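## Task

Remove the pink garment from the open laundry bag and place all of it inside the bin. When finished, the remaining garment has to lie fully inside the bag, and the bag must rest on the table, either standing or lying on its side. Release everything and pull the grippers away at the end.

## Robot and tools

Robot: two 6-joint arms, left_arm and right_arm, each ending in a parallel two-finger gripper. In the scene frame the origin sits at table-top height midway between the nominal bases, +x points out over the table, +z up, and left_arm is on the +y side (arm names do not match image sides). Calibrated bases: left_arm at (-0.023, +0.238, 0) m, right_arm at (-0.010, -0.240, 0) m, each turned only slightly about z. A camera stand sits behind the arms. Gripper axes: fingers point along its +z, they open and close along its y; the reported end_effector_position is the point between the pads, just behind the tips.

Frames: each arm's reported hand position, quaternion, velocities and targets are in that arm's own base frame. Table and objects are described in the scene frame. Offsets are along the arm's own base axes, and rotations pivot about the Hand target position.

execute_actions(actions, cameras): actions is a list of actions; each action is a list of up to 15 rows, one row per 1/30 s step; a short action repeats its last row until step 15. Every row is one list of 14 numbers for both arms together, each in [-1, 1]: left dx, dy, dz, rx, ry, rz, opening, then right dx, dy, dz, rx, ry, rz, opening. dx..rz are an offset (not a pose) from that arm's Hand target as it stood when the action began; every row in the action counts from that same start, so rows are not cumulative, but a new action or call starts from the updated Hand target, so repeating an offset moves further. Scale: 1.0 equals 0.6 m for dx, dy, dz and 180 degrees for the rotation vector rx, ry, rz. Translation longer than 1.0 is shortened along its direction. To leave an arm alone send six zeros for its pose numbers. Opening is absolute, not an offset: +1 fully open (about 87 mm between pads), 0 about 31-49 mm, -0.5 about 8-21 mm, -1 closed. Always send the opening you want; a 0 there means half-closed. Images come back only for an empty actions list or when cameras names them.

move(target, speed, blend, opening_speed, blocking, cameras): target is one 14-number row, laid out as above, or a list of up to 15 such rows. Every row is an offset from the Hand targets at the start of the move, not from the previous row. Grippers travel straight lines; speed is m/s (0.002 to 2.9, default 0.25; turning capped at twice that in rad/s), one value or one per row. blend (m) rounds corners between rows; 0 stops at each. opening_speed (at least 0.2 per second on the -1..+1 scale) ramps the fingers. A move lasts at most 10 s. blocking=false returns after about 0.5 s while the move continues. The result adds a move: line, e.g. done, off_target, moving, held or fault, plus limits such as paced (pose clipped) or held (steps withheld). done means at rest within 10 mm and 2 degrees; neither done nor off_target tells you about contact. Moves do not avoid obstacles or the other arm.

wait(seconds): 0 to 3600 s, sends nothing new; returns early if a running move ends. stop(): brakes the current move (braking needs some distance). zoom_image(camera, region): region [x0, y0, x1, y1] in pixels of the latest full image, at most 504 by 504; cameras cam_high, cam_low, cam_left_wrist, cam_right_wrist, all 896x504. read_manual(section) gives only licence texts. finished_scene(scene) ends scene 1 or 2 irreversibly; the goal must hold without the robot.

Results: end_effector_position (m) and end_effector_quat_wxyz per arm in its base frame; Hand target (the last commanded pose after clipping, the reference for the next offsets); Tool commands; grip_measured, on the same scale as the opening command; Joint positions (gripper last, 0 closed to 1 open); Joint velocities, possibly shown as within noise; joint torques (noisy, offset, first three wrap at ±28 N m); motor temperatures; MOTOR HOT or OVER-TEMPERATURE FAULT lines.

Behaviour to expect: the controller limits each step's orientation change to 40 degrees from the measured one. Grippers often stop short, sag or tilt, especially far out; check the reported pose after each motion and correct with a further offset. A zero-pose execute_actions call re-requests the Hand target. A blocked arm keeps pushing until commanded back past its gripper. To grip, command an opening roughly 0.04 below the grip_measured reading at first contact.

Avoid: collisions or squeezing between the two arms or grippers (can fail the scene), hard hits on fixed or heavy things, fast slams, paths passing near an arm's own base (elbow can whip round), releasing a moving object, dropping things, and anything leaving the table. Long stretched holds or pushing toward unreachable poses heat motors; at 90 °C the arm folds and stops working. Time passes while you think, so be efficient and smooth.

Each tool is called after "Request:" as name(argument=value, ...), one argument or row to a line, values as JSON.

## Session

Request:
execute_actions(
  actions=[],
)

Scene clock: 0.00 s.
left_arm: end_effector_position=(+0.2568, -0.0608, +0.3394) grip_measured=+1.000 end_effector_quat_wxyz=(+0.505, -0.032, +0.832, -0.229) | right_arm: end_effector_position=(+0.2610, +0.1371, +0.2807) grip_measured=+1.000 end_effector_quat_wxyz=(+0.461, -0.020, +0.803, +0.376)
Joint positions: left_arm=[0.095 0.913 1.313 -0.841 0.442 -0.265 1] | right_arm=[0.092 0.862 0.925 -0.42 -0.587 0.455 1]
Joint velocities: within noise
Joint torques (N m): no reading
Motor temperatures (°C): left_arm=[22 31 31 37 21 22 22] | right_arm=[20 33 35 30 23 26 22]
Heat: left arm: 37 °C; right arm: 35 °C.
Hand target: left_arm +0.2571, -0.0608, +0.3431; +0.509, -0.031, +0.829, -0.229 | right_arm +0.2609, +0.1371, +0.2840; +0.464, -0.021, +0.802, +0.377
Tool commands: left_gripper/opening=+1.0 right_gripper/opening=+1.0

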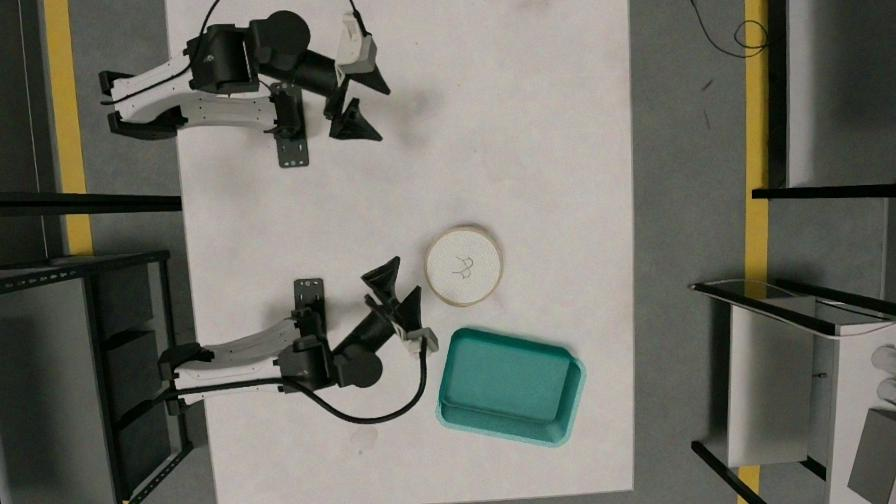

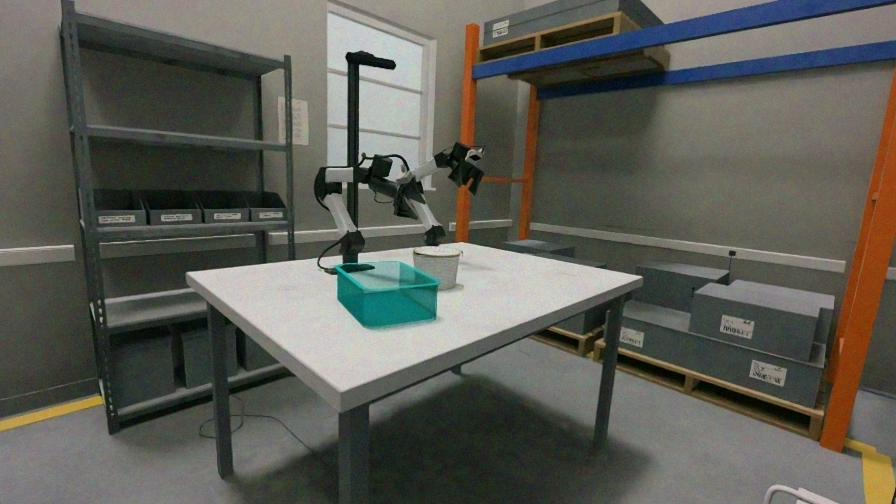

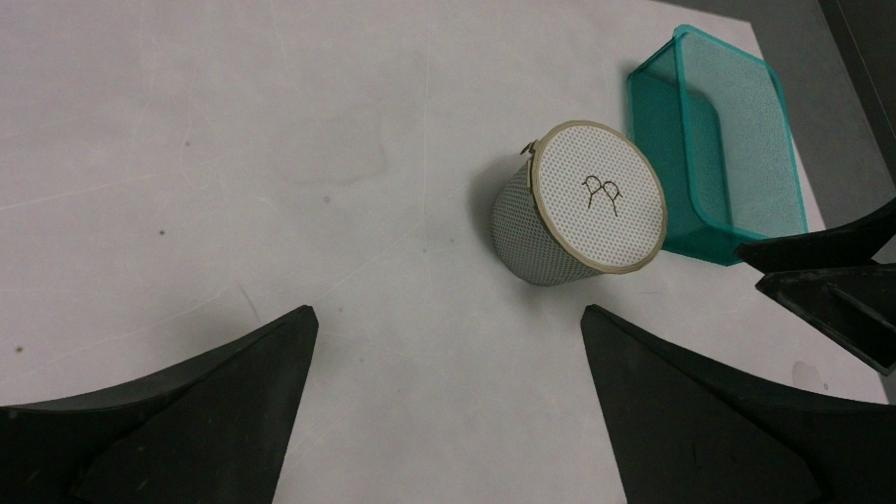

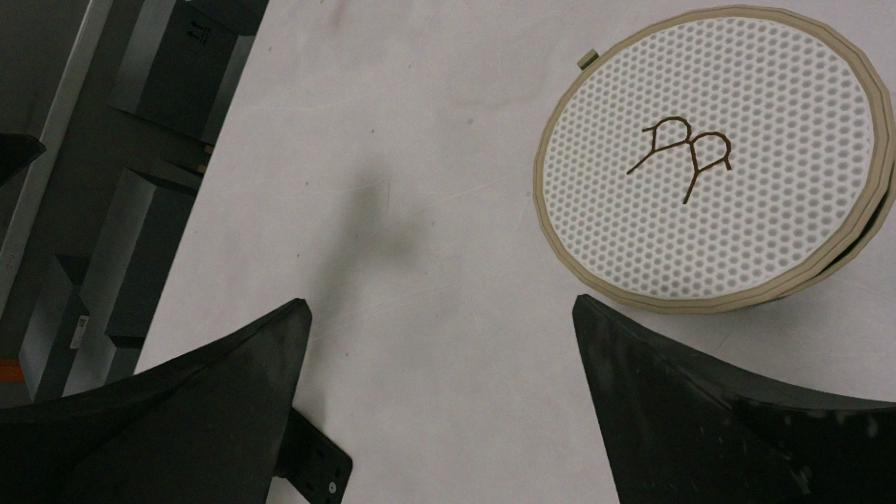

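Request:
zoom_image(
  camera="cam_right_wrist",
  region=[520, 0, 896, 330],
)

Request:
zoom_image(
  camera="cam_left_wrist",
  region=[450, 90, 700, 300],
)

Request:
zoom_image(
  camera="cam_low",
  region=[320, 220, 500, 340],
)

Request:
zoom_image(
  camera="cam_high",
  region=[400, 200, 620, 460],
)

Scaled by 1.340 from the camera's image (finer frame: 1280x720).

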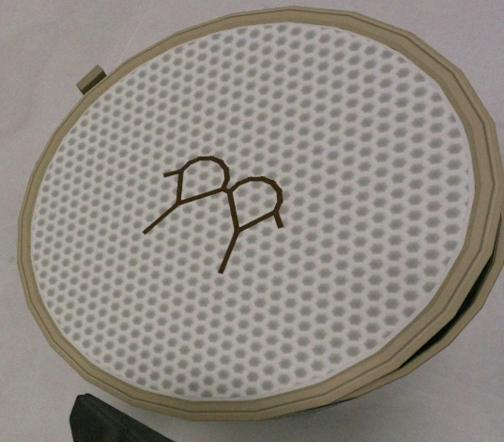

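Scaled by 2.016 from the camera's image (finer frame: 1280x720).

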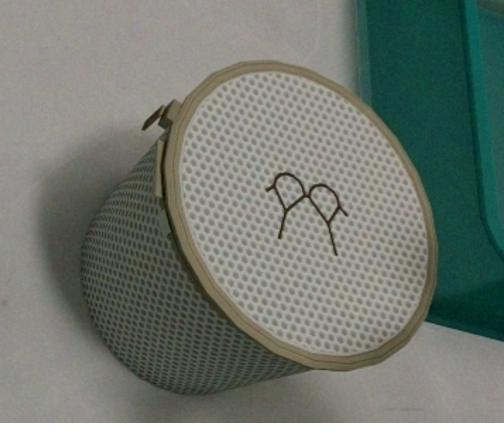

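Scaled by 2.800 from the camera's image (finer frame: 1280x720).

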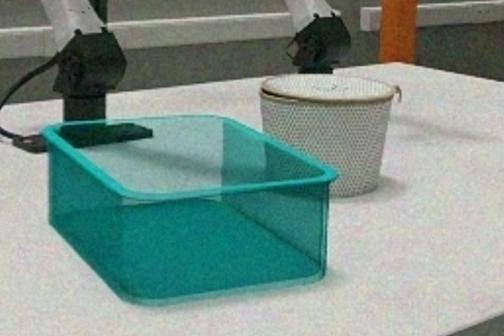

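Scaled by 1.938 from the camera's image (finer frame: 1280x720).

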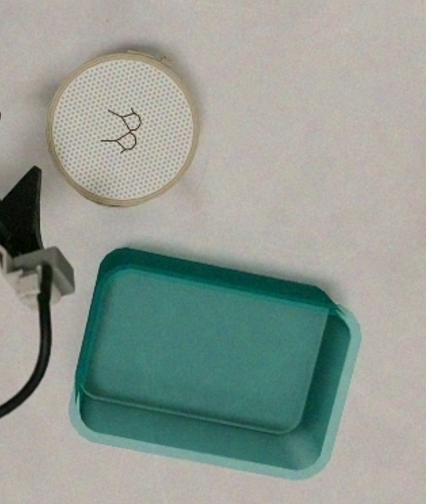

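Request:
move(
  target=[0,0,0,0,0,0,1,0.082,-0.32,-0.13,-0.433,-0.554,0.224,1],
  speed=0.3,
  cameras=["all"],
)

Scene clock: 39.67 s.
left_arm: end_effector_position=(+0.2568, -0.0608, +0.3394) grip_measured=+1.000 end_effector_quat_wxyz=(+0.505, -0.032, +0.832, -0.229) | right_arm: end_effector_position=(+0.3120, -0.0550, +0.2081) grip_measured=+1.000 end_effector_quat_wxyz=(+0.653, -0.658, +0.264, -0.266)
Joint positions: left_arm=[0.095 0.913 1.313 -0.841 0.442 -0.265 1] | right_arm=[-0.76 1.236 0.499 0.258 -1.56 -2.054 1]
Joint torques (N m): left_arm=[0.01 0.09 6.84 1.86 0.09 0.02] | right_arm=[-0.06 -2.48 5.3 1.27 -0.3 -0.05]
Heat: left arm: 40 °C; right arm: 38 °C.
Hand target: left_arm +0.2571, -0.0608, +0.3431; +0.509, -0.031, +0.829, -0.229 | right_arm +0.3100, -0.0549, +0.2060; +0.621, -0.740, +0.198, -0.166
Off the commanded pose: left_arm 0.004 m, 1 deg | right_arm 0.003 m, 17 deg.
joint sent to its limit (right arm) — joint 5 (wrist yaw), lower limit; joint 6 (wrist roll), lower limit. The joint targets are off in orientation, not in position.
move: off_target (right_arm)

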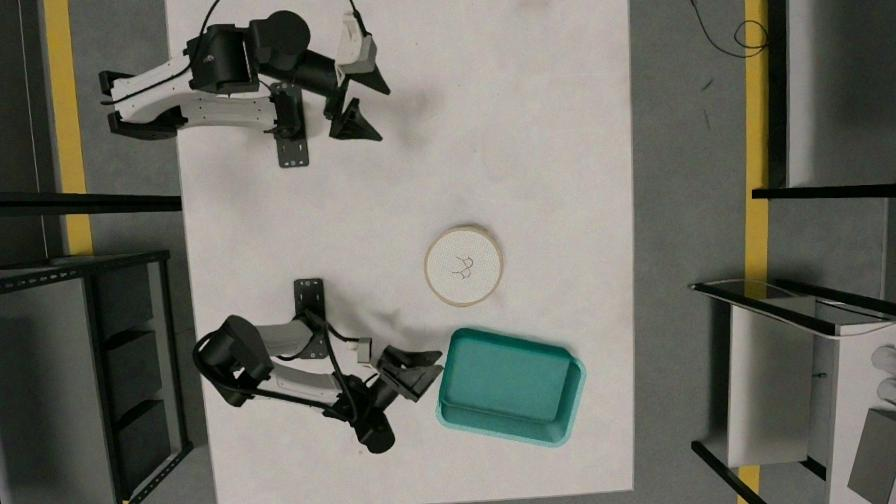

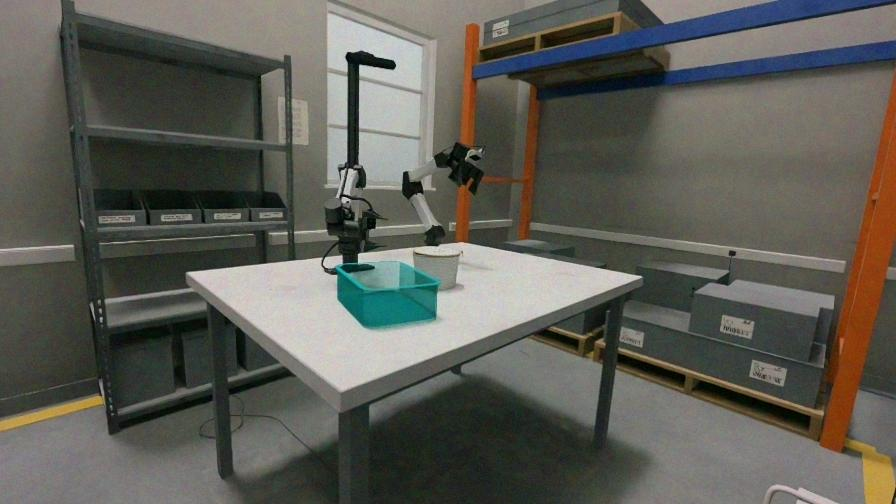

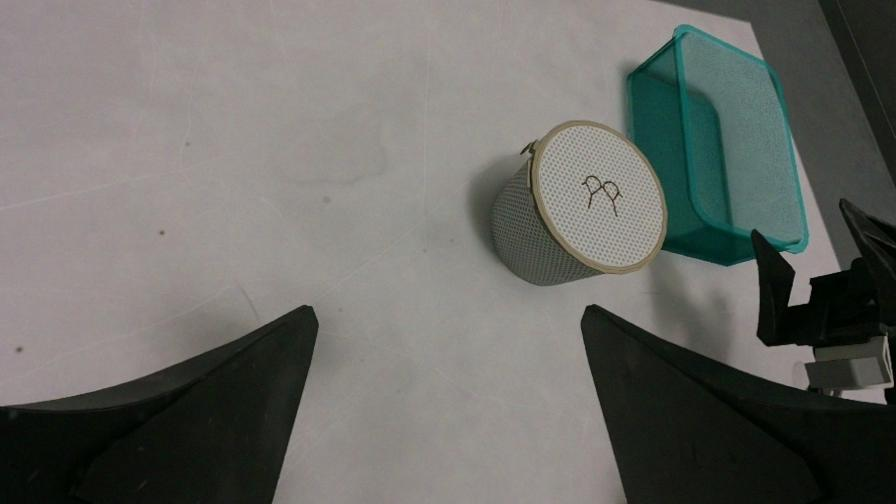

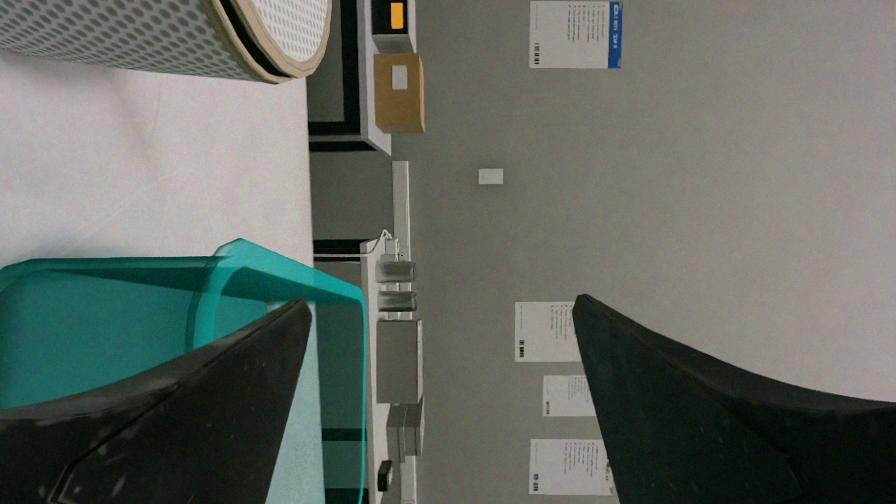

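Request:
move(
  target=[0,0,0,0,0,0,1,-0.032,0.187,-0.078,0,0,-0.067,0.0],
  speed=0.2,
  cameras=["all"],
)

Request:
zoom_image(
  camera="cam_left_wrist",
  region=[480, 90, 896, 350],
)

Request:
zoom_image(
  camera="cam_low",
  region=[320, 180, 500, 300],
)

Scene clock: 60.57 s.
left_arm: end_effector_position=(+0.2568, -0.0608, +0.3394) grip_measured=+1.000 end_effector_quat_wxyz=(+0.505, -0.032, +0.832, -0.229) | right_arm: end_effector_position=(+0.2905, +0.0579, +0.1612) grip_measured=+0.000 end_effector_quat_wxyz=(-0.602, +0.716, -0.271, +0.226)
Joint positions: left_arm=[0.095 0.913 1.313 -0.841 0.442 -0.265 1] | right_arm=[-0.298 0.871 0.245 0.224 -1.116 -1.933 0.5]
Joint torques (N m): left_arm=[0.02 0.12 6.83 1.86 0.09 0.03] | right_arm=[0.7 -1.13 5.79 1.5 0.05 0.17]
Heat: left arm: 41 °C; right arm: 38 °C.
Hand target: left_arm +0.2571, -0.0608, +0.3431; +0.509, -0.031, +0.829, -0.229 | right_arm +0.2908, +0.0573, +0.1593; -0.600, +0.715, -0.275, +0.230
Off the commanded pose: left_arm 0.004 m, 1 deg | right_arm 0.002 m, 1 deg.
move: done

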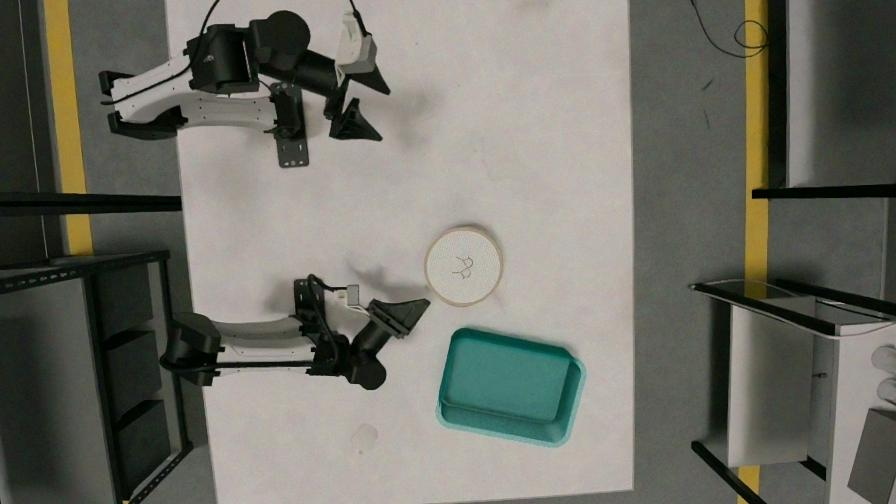

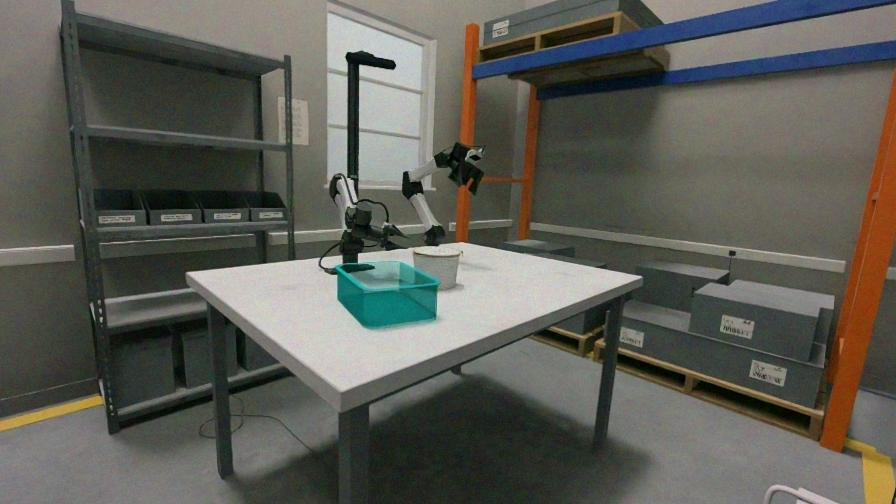

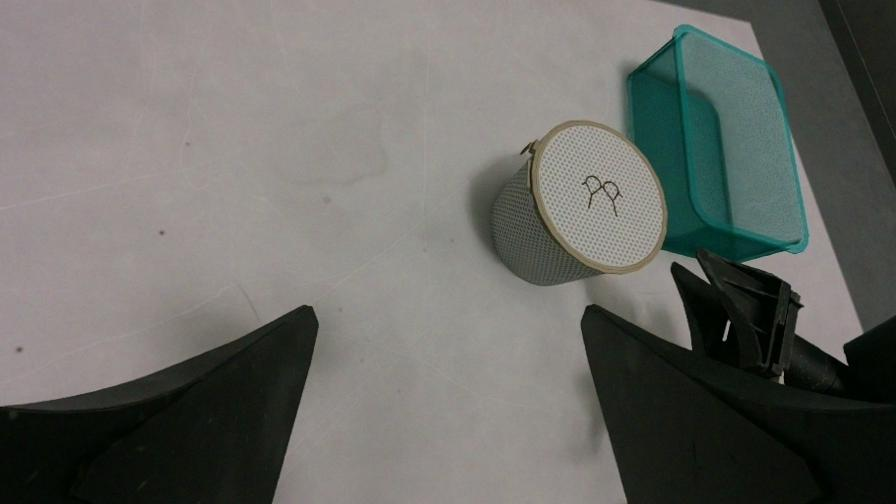

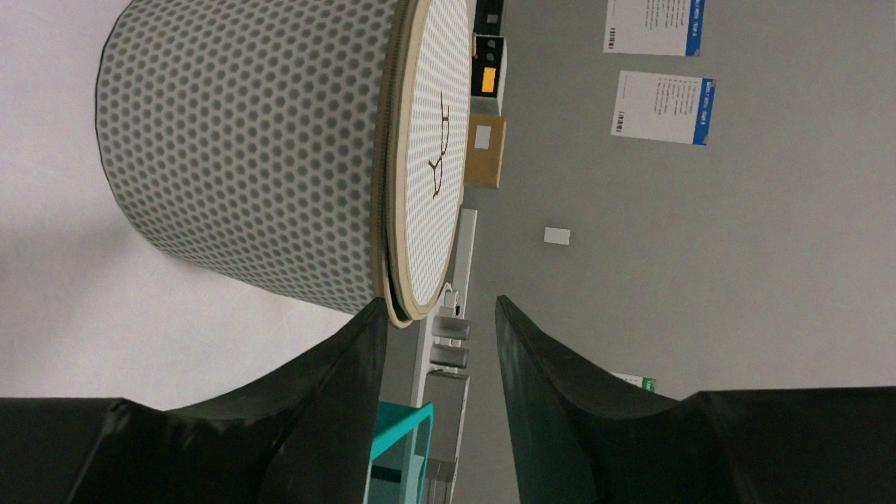

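Scaled by 1.212 from the camera's image (finer frame: 1280x720).

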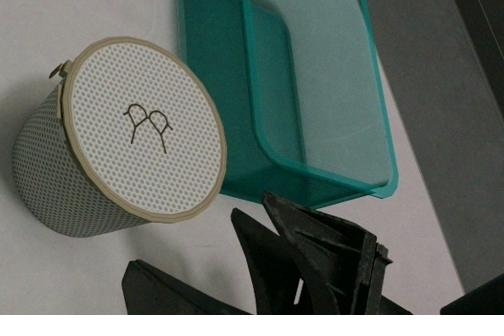

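Scaled by 2.800 from the camera's image (finer frame: 1280x720).

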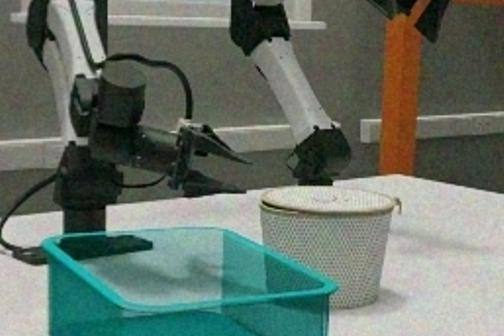

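Request:
zoom_image(
  camera="cam_right_wrist",
  region=[330, 150, 550, 350],
)

Scaled by 2.291 from the camera's image (finer frame: 1280x720).

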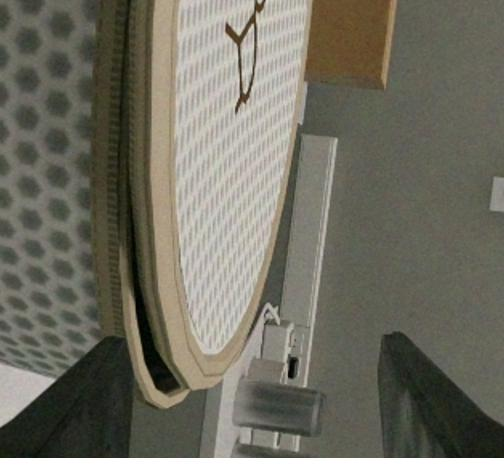

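Request:
move(
  target=[0,0,0,0,0,0,1,0.048,-0.033,0.003,0,0,0.094,0.0],
  speed=0.15,
  cameras=["cam_high","cam_right_wrist"],
)

Request:
zoom_image(
  camera="cam_right_wrist",
  region=[280, 150, 530, 350],
)

Request:
zoom_image(
  camera="cam_high",
  region=[360, 210, 520, 350],
)

Scene clock: 82.90 s.
left_arm: end_effector_position=(+0.2568, -0.0608, +0.3394) grip_measured=+1.000 end_effector_quat_wxyz=(+0.505, -0.032, +0.832, -0.229) | right_arm: end_effector_position=(+0.3154, +0.0405, +0.1524) grip_measured=+0.000 end_effector_quat_wxyz=(+0.664, -0.697, +0.213, -0.166)
Joint positions: left_arm=[0.095 0.913 1.313 -0.841 0.442 -0.265 1] | right_arm=[-0.435 1.325 0.366 0.422 -1.448 -2.054 0.5]
Joint torques (N m): left_arm=[0.03 0.09 6.86 1.85 0.09 0.03] | right_arm=[-0.12 -2.59 7.34 1.28 -0.33 -0.05]
Heat: left arm: 41 °C; right arm: 37 °C.
Hand target: left_arm +0.2571, -0.0608, +0.3431; +0.509, -0.031, +0.829, -0.229 | right_arm +0.3196, +0.0375, +0.1610; +0.628, -0.748, +0.167, -0.139
Off the commanded pose: left_arm 0.004 m, 1 deg | right_arm 0.010 m, 9 deg.
joint sent to its limit (right arm) — joint 6 (wrist roll), lower limit. The joint targets are off in orientation, not in position.
move: off_target (right_arm)

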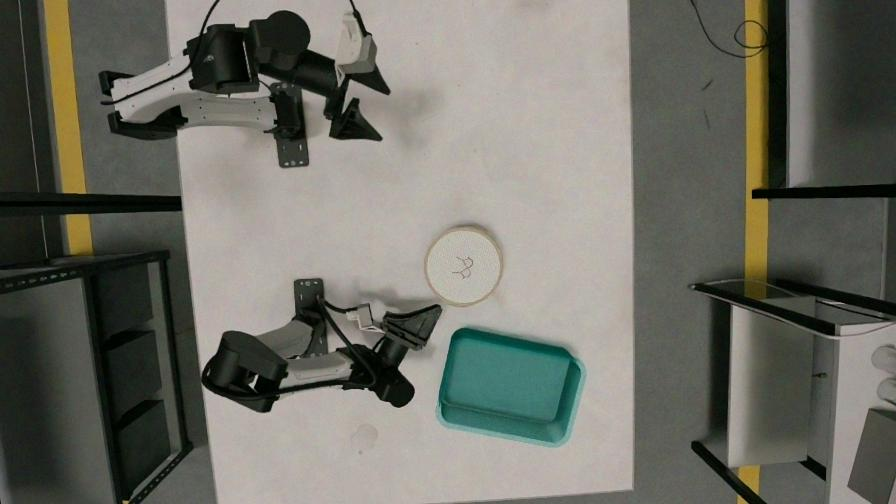

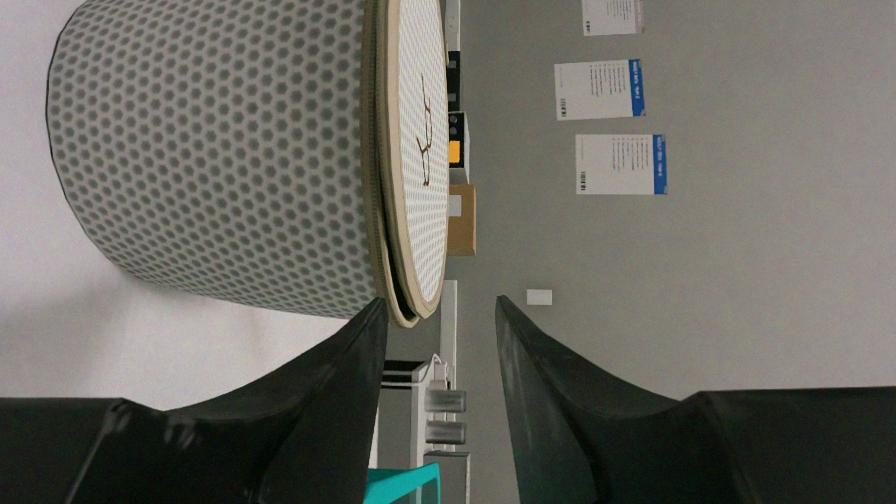

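Scaled by 2.016 from the camera's image (finer frame: 1280x720).

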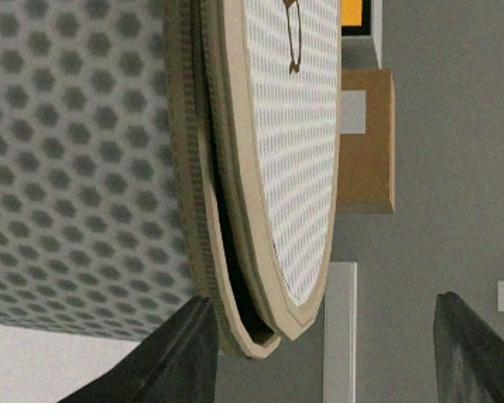

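Scaled by 3.150 from the camera's image (finer frame: 1280x720).

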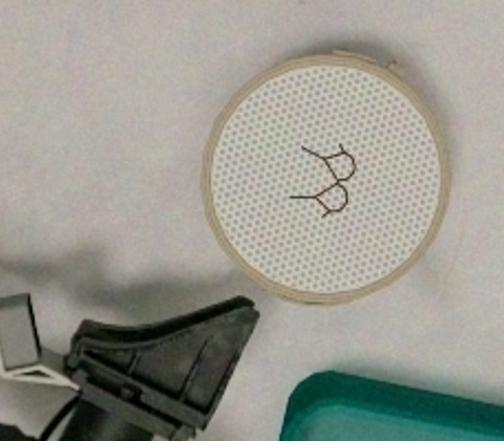

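Request:
move(
  target=[
    [0,0,0,0,0,0,1,0.010,-0.005,-0.008,0.039,-0.003,-0.035,0.0],
    [0,0,0,0,0,0,1,0.025,0.019,-0.008,0.039,-0.003,-0.035,0.0],
  ],
  speed=0.1,
  cameras=["cam_right_wrist"],
)

Request:
zoom_image(
  camera="cam_right_wrist",
  region=[280, 150, 530, 350],
)

Scene clock: 95.97 s.
left_arm: end_effector_position=(+0.2568, -0.0608, +0.3394) grip_measured=+1.000 end_effector_quat_wxyz=(+0.505, -0.032, +0.832, -0.229) | right_arm: end_effector_position=(+0.3346, +0.0484, +0.1623) grip_measured=+0.000 end_effector_quat_wxyz=(+0.665, -0.698, +0.203, -0.169)
Joint positions: left_arm=[0.095 0.913 1.313 -0.841 0.442 -0.265 1] | right_arm=[-0.37 1.393 0.39 0.656 -1.4 -1.878 0.5]
Joint torques (N m): left_arm=[0.01 0.09 6.84 1.85 0.09 0.02] | right_arm=[0.72 -3.08 4.19 1.33 0.04 0.13]
Heat: left arm: 41 °C; right arm: 38 °C.
Hand target: left_arm +0.2571, -0.0608, +0.3431; +0.509, -0.031, +0.829, -0.229 | right_arm +0.3346, +0.0489, +0.1562; +0.664, -0.697, +0.213, -0.166
Off the commanded pose: left_arm 0.004 m, 1 deg | right_arm 0.006 m, 1 deg.
move: done

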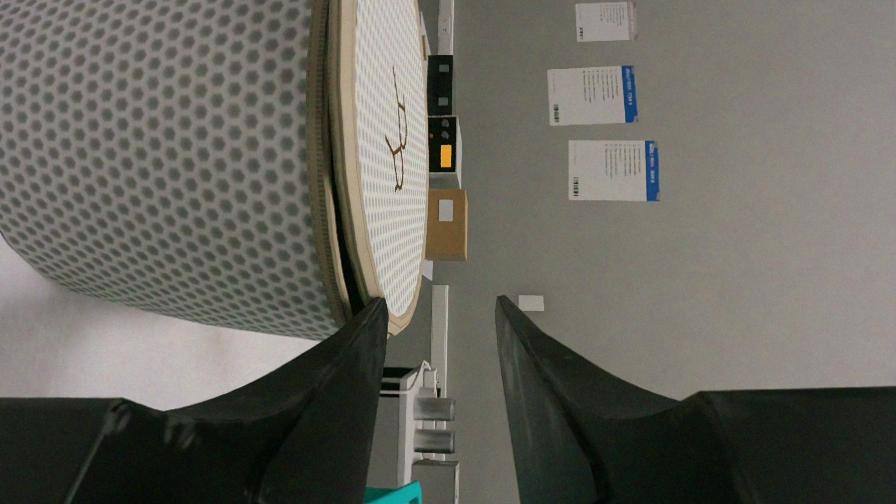

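Scaled by 2.016 from the camera's image (finer frame: 1280x720).

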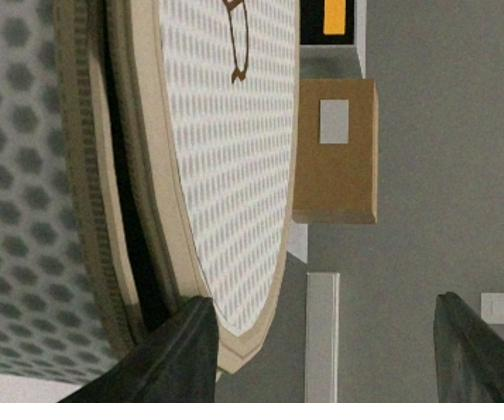

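Request:
move(
  target=[0,0,0,0,0,0,1,-0.003,-0.006,-0.016,0,0,0,0.0],
  speed=0.1,
  cameras=["cam_right_wrist"],
)

Request:
zoom_image(
  camera="cam_right_wrist",
  region=[280, 150, 530, 350],
)

Scene clock: 101.07 s.
left_arm: end_effector_position=(+0.2568, -0.0608, +0.3394) grip_measured=+1.000 end_effector_quat_wxyz=(+0.505, -0.032, +0.832, -0.229) | right_arm: end_effector_position=(+0.3348, +0.0461, +0.1533) grip_measured=+0.000 end_effector_quat_wxyz=(+0.664, -0.698, +0.205, -0.171)
Joint positions: left_arm=[0.095 0.913 1.313 -0.841 0.442 -0.265 1] | right_arm=[-0.377 1.43 0.375 0.695 -1.4 -1.892 0.5]
Joint torques (N m): left_arm=[-0.02 0.1 6.87 1.85 0.09 0.03] | right_arm=[-0.12 -2.97 3.92 1.25 -0.11 0.04]
Heat: left arm: 41 °C; right arm: 37 °C.
Hand target: left_arm +0.2571, -0.0608, +0.3431; +0.509, -0.031, +0.829, -0.229 | right_arm +0.3328, +0.0453, +0.1466; +0.664, -0.697, +0.213, -0.166
Off the commanded pose: left_arm 0.004 m, 1 deg | right_arm 0.007 m, 1 deg.
move: done

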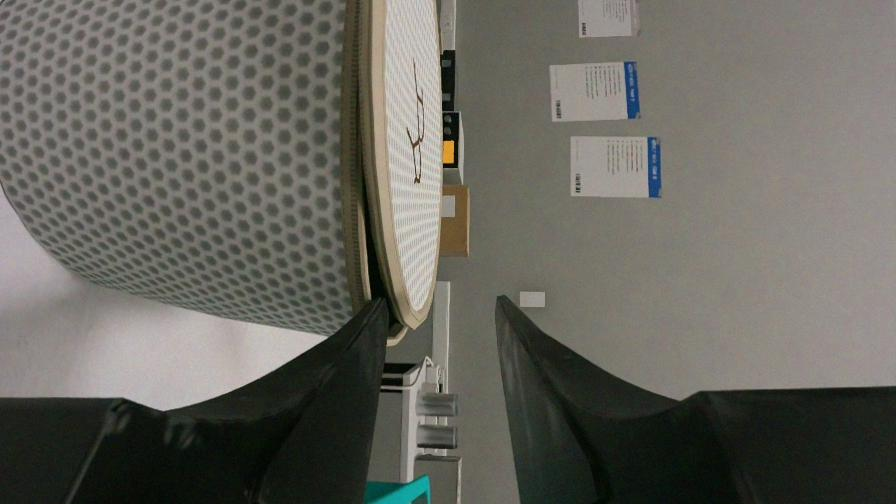

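Scaled by 2.016 from the camera's image (finer frame: 1280x720).

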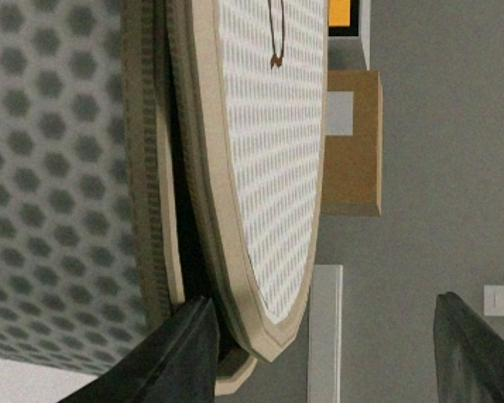

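Request:
move(
  target=[0,0,0,0,0,0,1,0.035,0.065,0.0,0,0,0,0.0],
  speed=0.1,
  cameras=["cam_high","cam_right_wrist"],
)

Request:
zoom_image(
  camera="cam_right_wrist",
  region=[280, 150, 530, 350],
)

Scene clock: 105.27 s.
left_arm: end_effector_position=(+0.2568, -0.0608, +0.3394) grip_measured=+1.000 end_effector_quat_wxyz=(+0.505, -0.032, +0.832, -0.229) | right_arm: end_effector_position=(+0.3536, +0.0840, +0.1534) grip_measured=+0.000 end_effector_quat_wxyz=(+0.665, -0.699, +0.200, -0.171)
Joint positions: left_arm=[0.095 0.913 1.313 -0.841 0.442 -0.265 1] | right_arm=[-0.198 1.523 0.366 0.987 -1.235 -1.706 0.5]
Joint torques (N m): left_arm=[0.03 0.06 6.83 1.85 0.08 0.03] | right_arm=[0.76 -3.55 3.89 1.41 0.16 0.15]
Heat: left arm: 41 °C; right arm: 37 °C.
Hand target: left_arm +0.2571, -0.0608, +0.3431; +0.509, -0.031, +0.829, -0.229 | right_arm +0.3539, +0.0842, +0.1466; +0.664, -0.697, +0.213, -0.167
Off the commanded pose: left_arm 0.004 m, 1 deg | right_arm 0.007 m, 2 deg.
move: done

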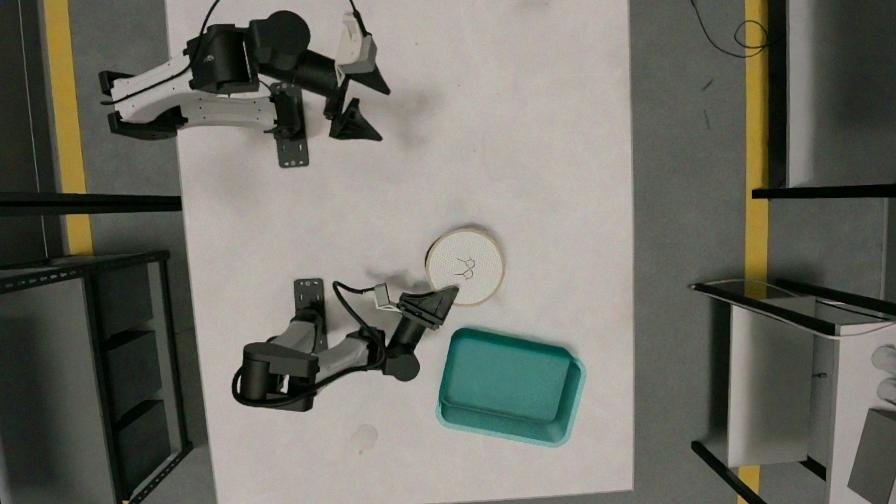

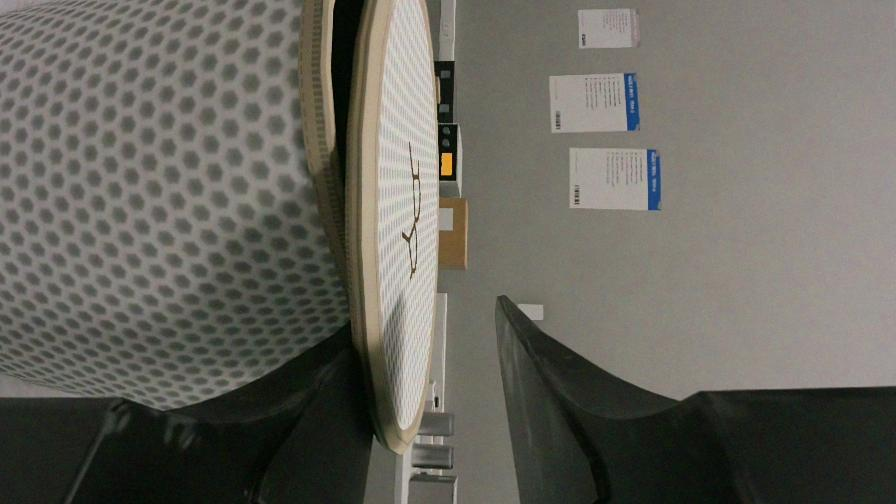

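Scaled by 2.016 from the camera's image (finer frame: 1280x720).

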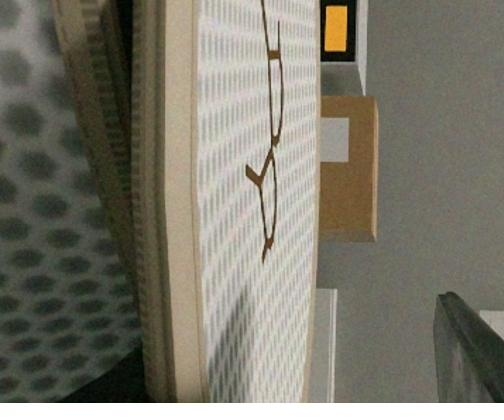

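Request:
move(
  target=[
    [0,0,0,0,0,0,1,0,0,0.06,0,0,0,0.0],
    [0,0,0,0,0,0,1,0.013,0.03,0.12,0,0,0,1],
    [0,0,0,0,0,0,1,0.043,0.1,0.225,0,0,0,1],
    [0,0,0,0,0,0,1,0.083,0.19,0.26,0,0,0,1],
  ],
  speed=0.15,
  blend=[0,0,0.02,0],
  cameras=["all"],
)

Scene clock: 123.20 s.
left_arm: end_effector_position=(+0.2568, -0.0608, +0.3394) grip_measured=+1.000 end_effector_quat_wxyz=(+0.505, -0.032, +0.832, -0.229) | right_arm: end_effector_position=(+0.3987, +0.1972, +0.2986) grip_measured=+1.000 end_effector_quat_wxyz=(+0.665, -0.698, +0.206, -0.166)
Joint positions: left_arm=[0.095 0.913 1.313 -0.841 0.442 -0.265 1] | right_arm=[0.241 1.35 0.894 0.371 -0.797 -1.589 1]
Joint torques (N m): left_arm=[-0.01 0.12 6.84 1.86 0.09 0.03] | right_arm=[0.69 -4.42 9.59 1.43 0.18 0.14]
Heat: left arm: 41 °C; right arm: 37 °C.
Hand target: left_arm +0.2571, -0.0608, +0.3431; +0.509, -0.031, +0.829, -0.229 | right_arm +0.4037, +0.1982, +0.3025; +0.664, -0.697, +0.213, -0.167
Off the commanded pose: left_arm 0.004 m, 1 deg | right_arm 0.006 m, 1 deg.
move: done; target 2's new opening was sent with right_arm's hand 0.015 m and 2 deg from that target

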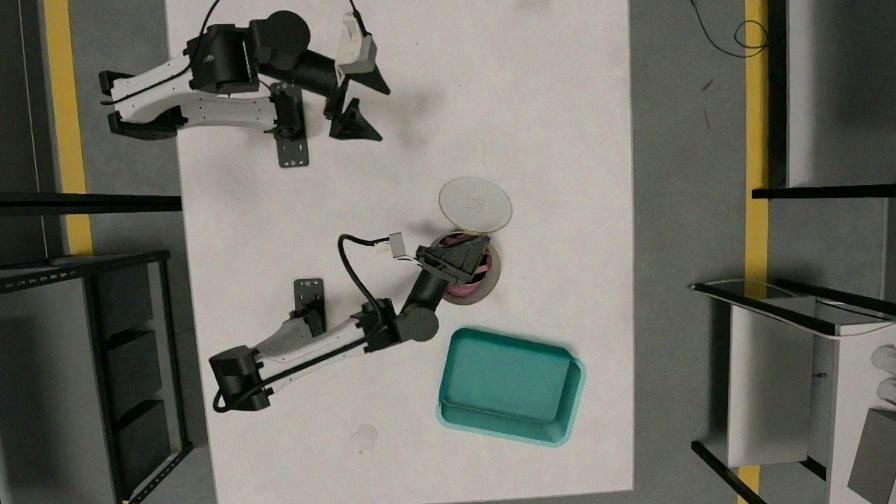

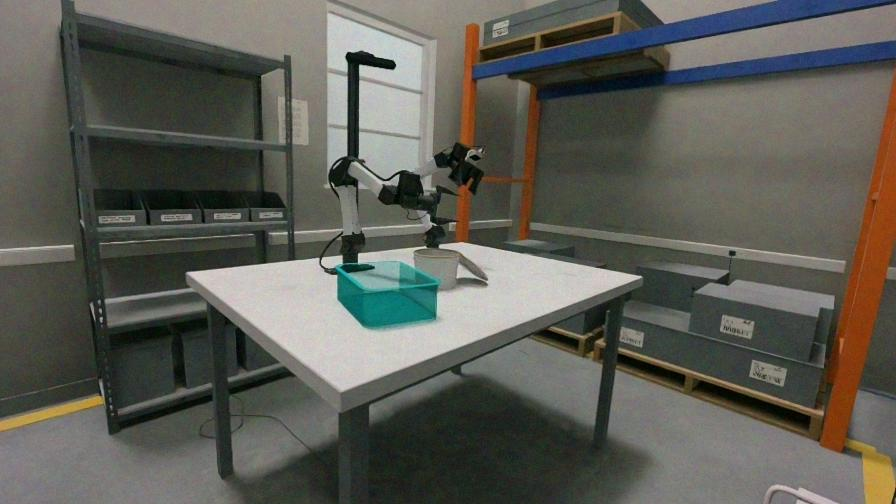

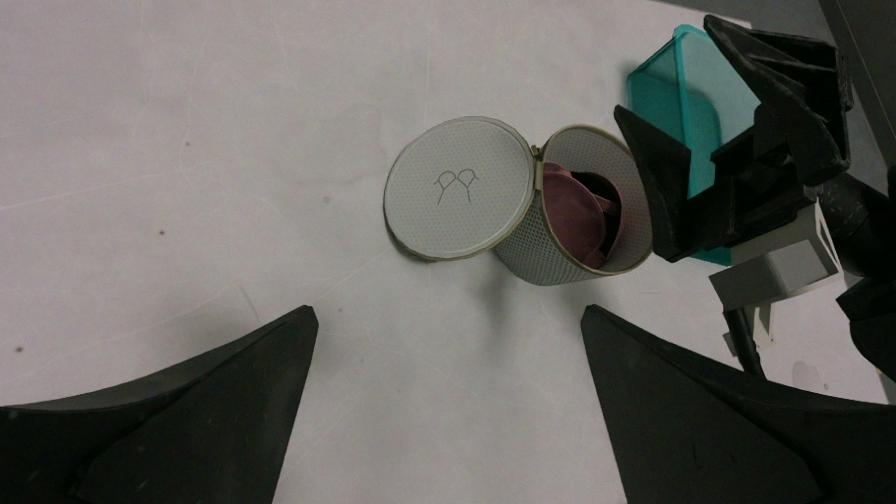

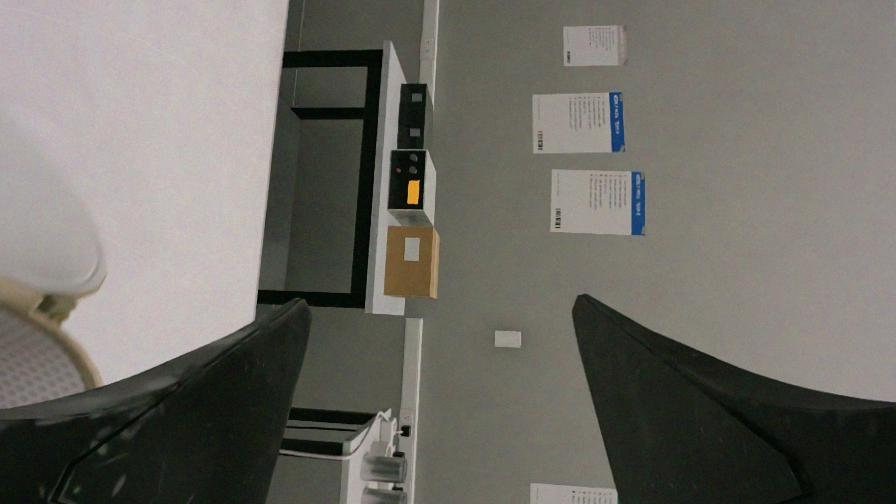

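Request:
move(
  target=[0,0,0,0,0,0,1,-0.06,-0.097,0.02,0.148,0.587,-0.616,1],
  speed=0.35,
  cameras=["all"],
)

Request:
zoom_image(
  camera="cam_left_wrist",
  region=[370, 90, 700, 300],
)

Scene clock: 135.97 s.
left_arm: end_effector_position=(+0.2568, -0.0608, +0.3394) grip_measured=+1.000 end_effector_quat_wxyz=(+0.505, -0.032, +0.832, -0.229) | right_arm: end_effector_position=(+0.3778, +0.1423, +0.3066) grip_measured=+1.000 end_effector_quat_wxyz=(+0.270, +0.003, +0.959, +0.091)
Joint positions: left_arm=[0.095 0.913 1.313 -0.841 0.442 -0.265 1] | right_arm=[0.328 1.978 2.54 -1.554 0.002 0.333 1]
Joint torques (N m): left_arm=[0.01 0.09 6.86 1.86 0.08 0.03] | right_arm=[-0.12 -12.25 4.36 1.02 -0.1 0.11]
Heat: left arm: 41 °C; right arm: 38 °C.
Hand target: left_arm +0.2571, -0.0608, +0.3431; +0.509, -0.031, +0.829, -0.229 | right_arm +0.3676, +0.1400, +0.3146; +0.001, +0.001, +1.000, +0.000
Off the commanded pose: left_arm 0.004 m, 1 deg | right_arm 0.013 m, 33 deg.
joint sent to its limit (right arm) — joint 4 (wrist pitch), lower limit. The joint targets are off in orientation, not in position.
move: off_target (right_arm)

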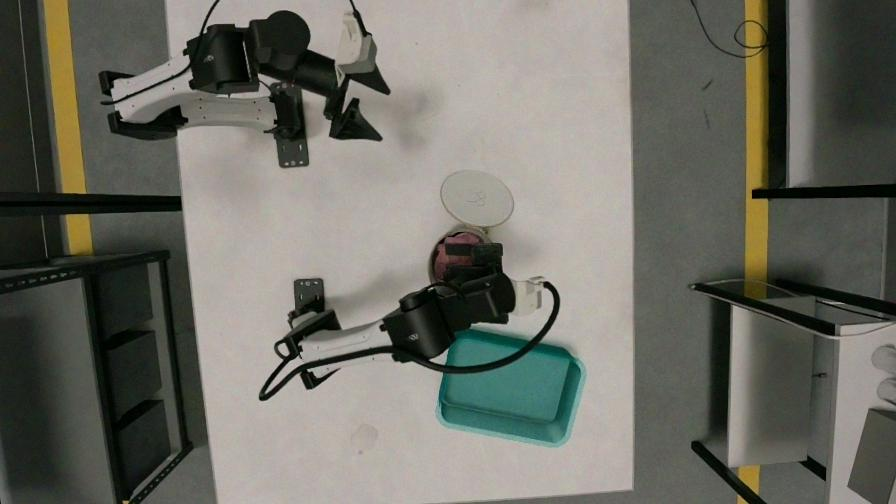

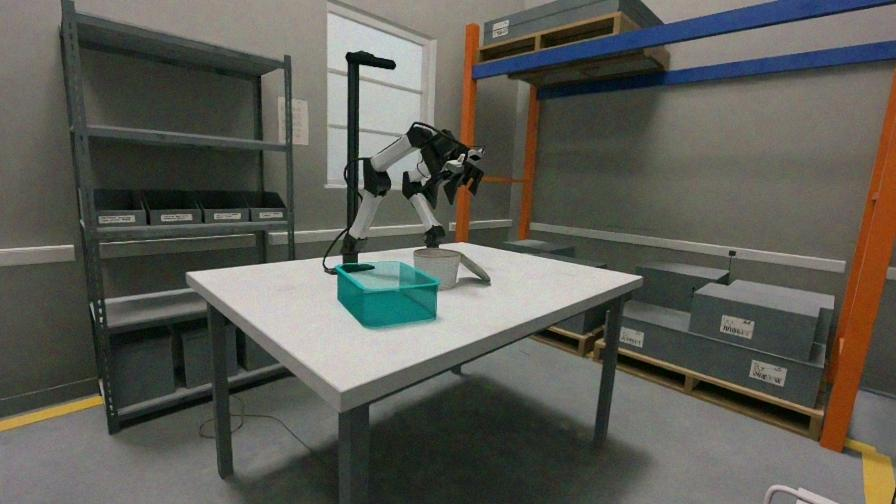

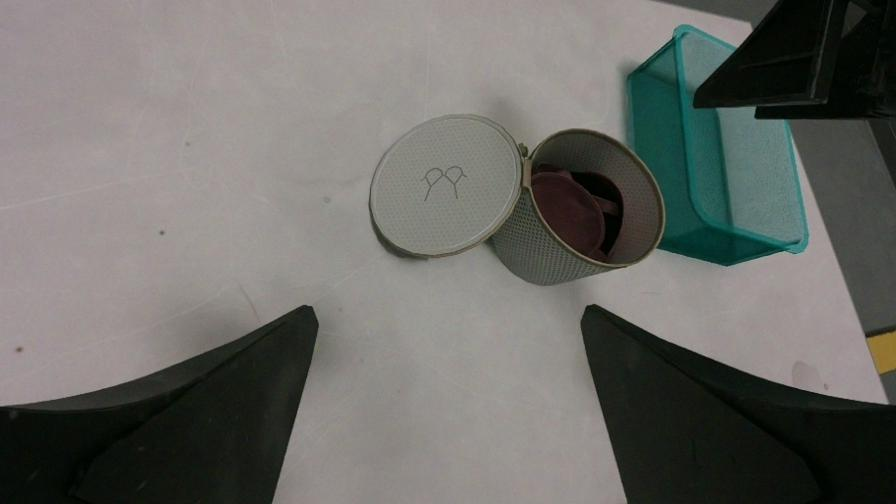

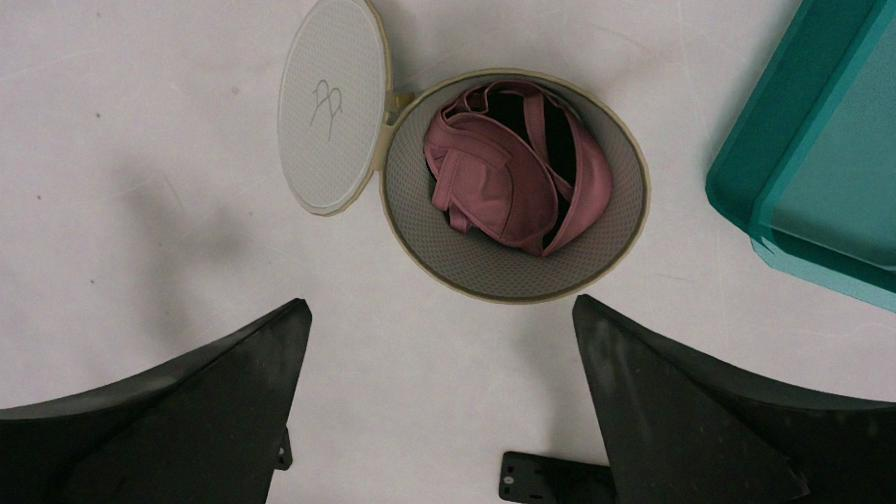

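Scaled by 1.527 from the camera's image (finer frame: 1280x720).

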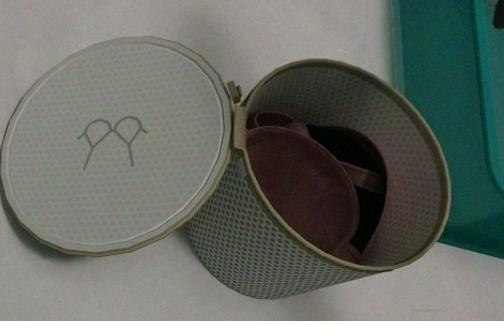

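Request:
zoom_image(
  camera="cam_right_wrist",
  region=[360, 50, 670, 320],
)

Scaled by 1.626 from the camera's image (finer frame: 1280x720).

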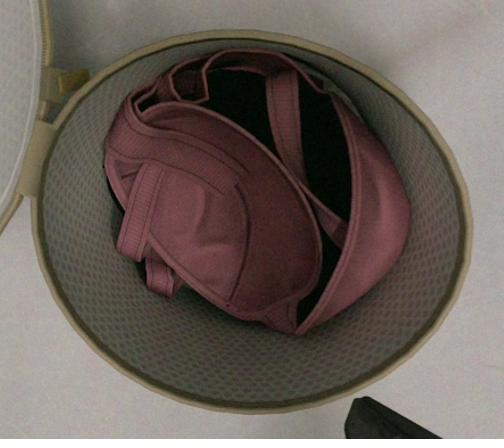

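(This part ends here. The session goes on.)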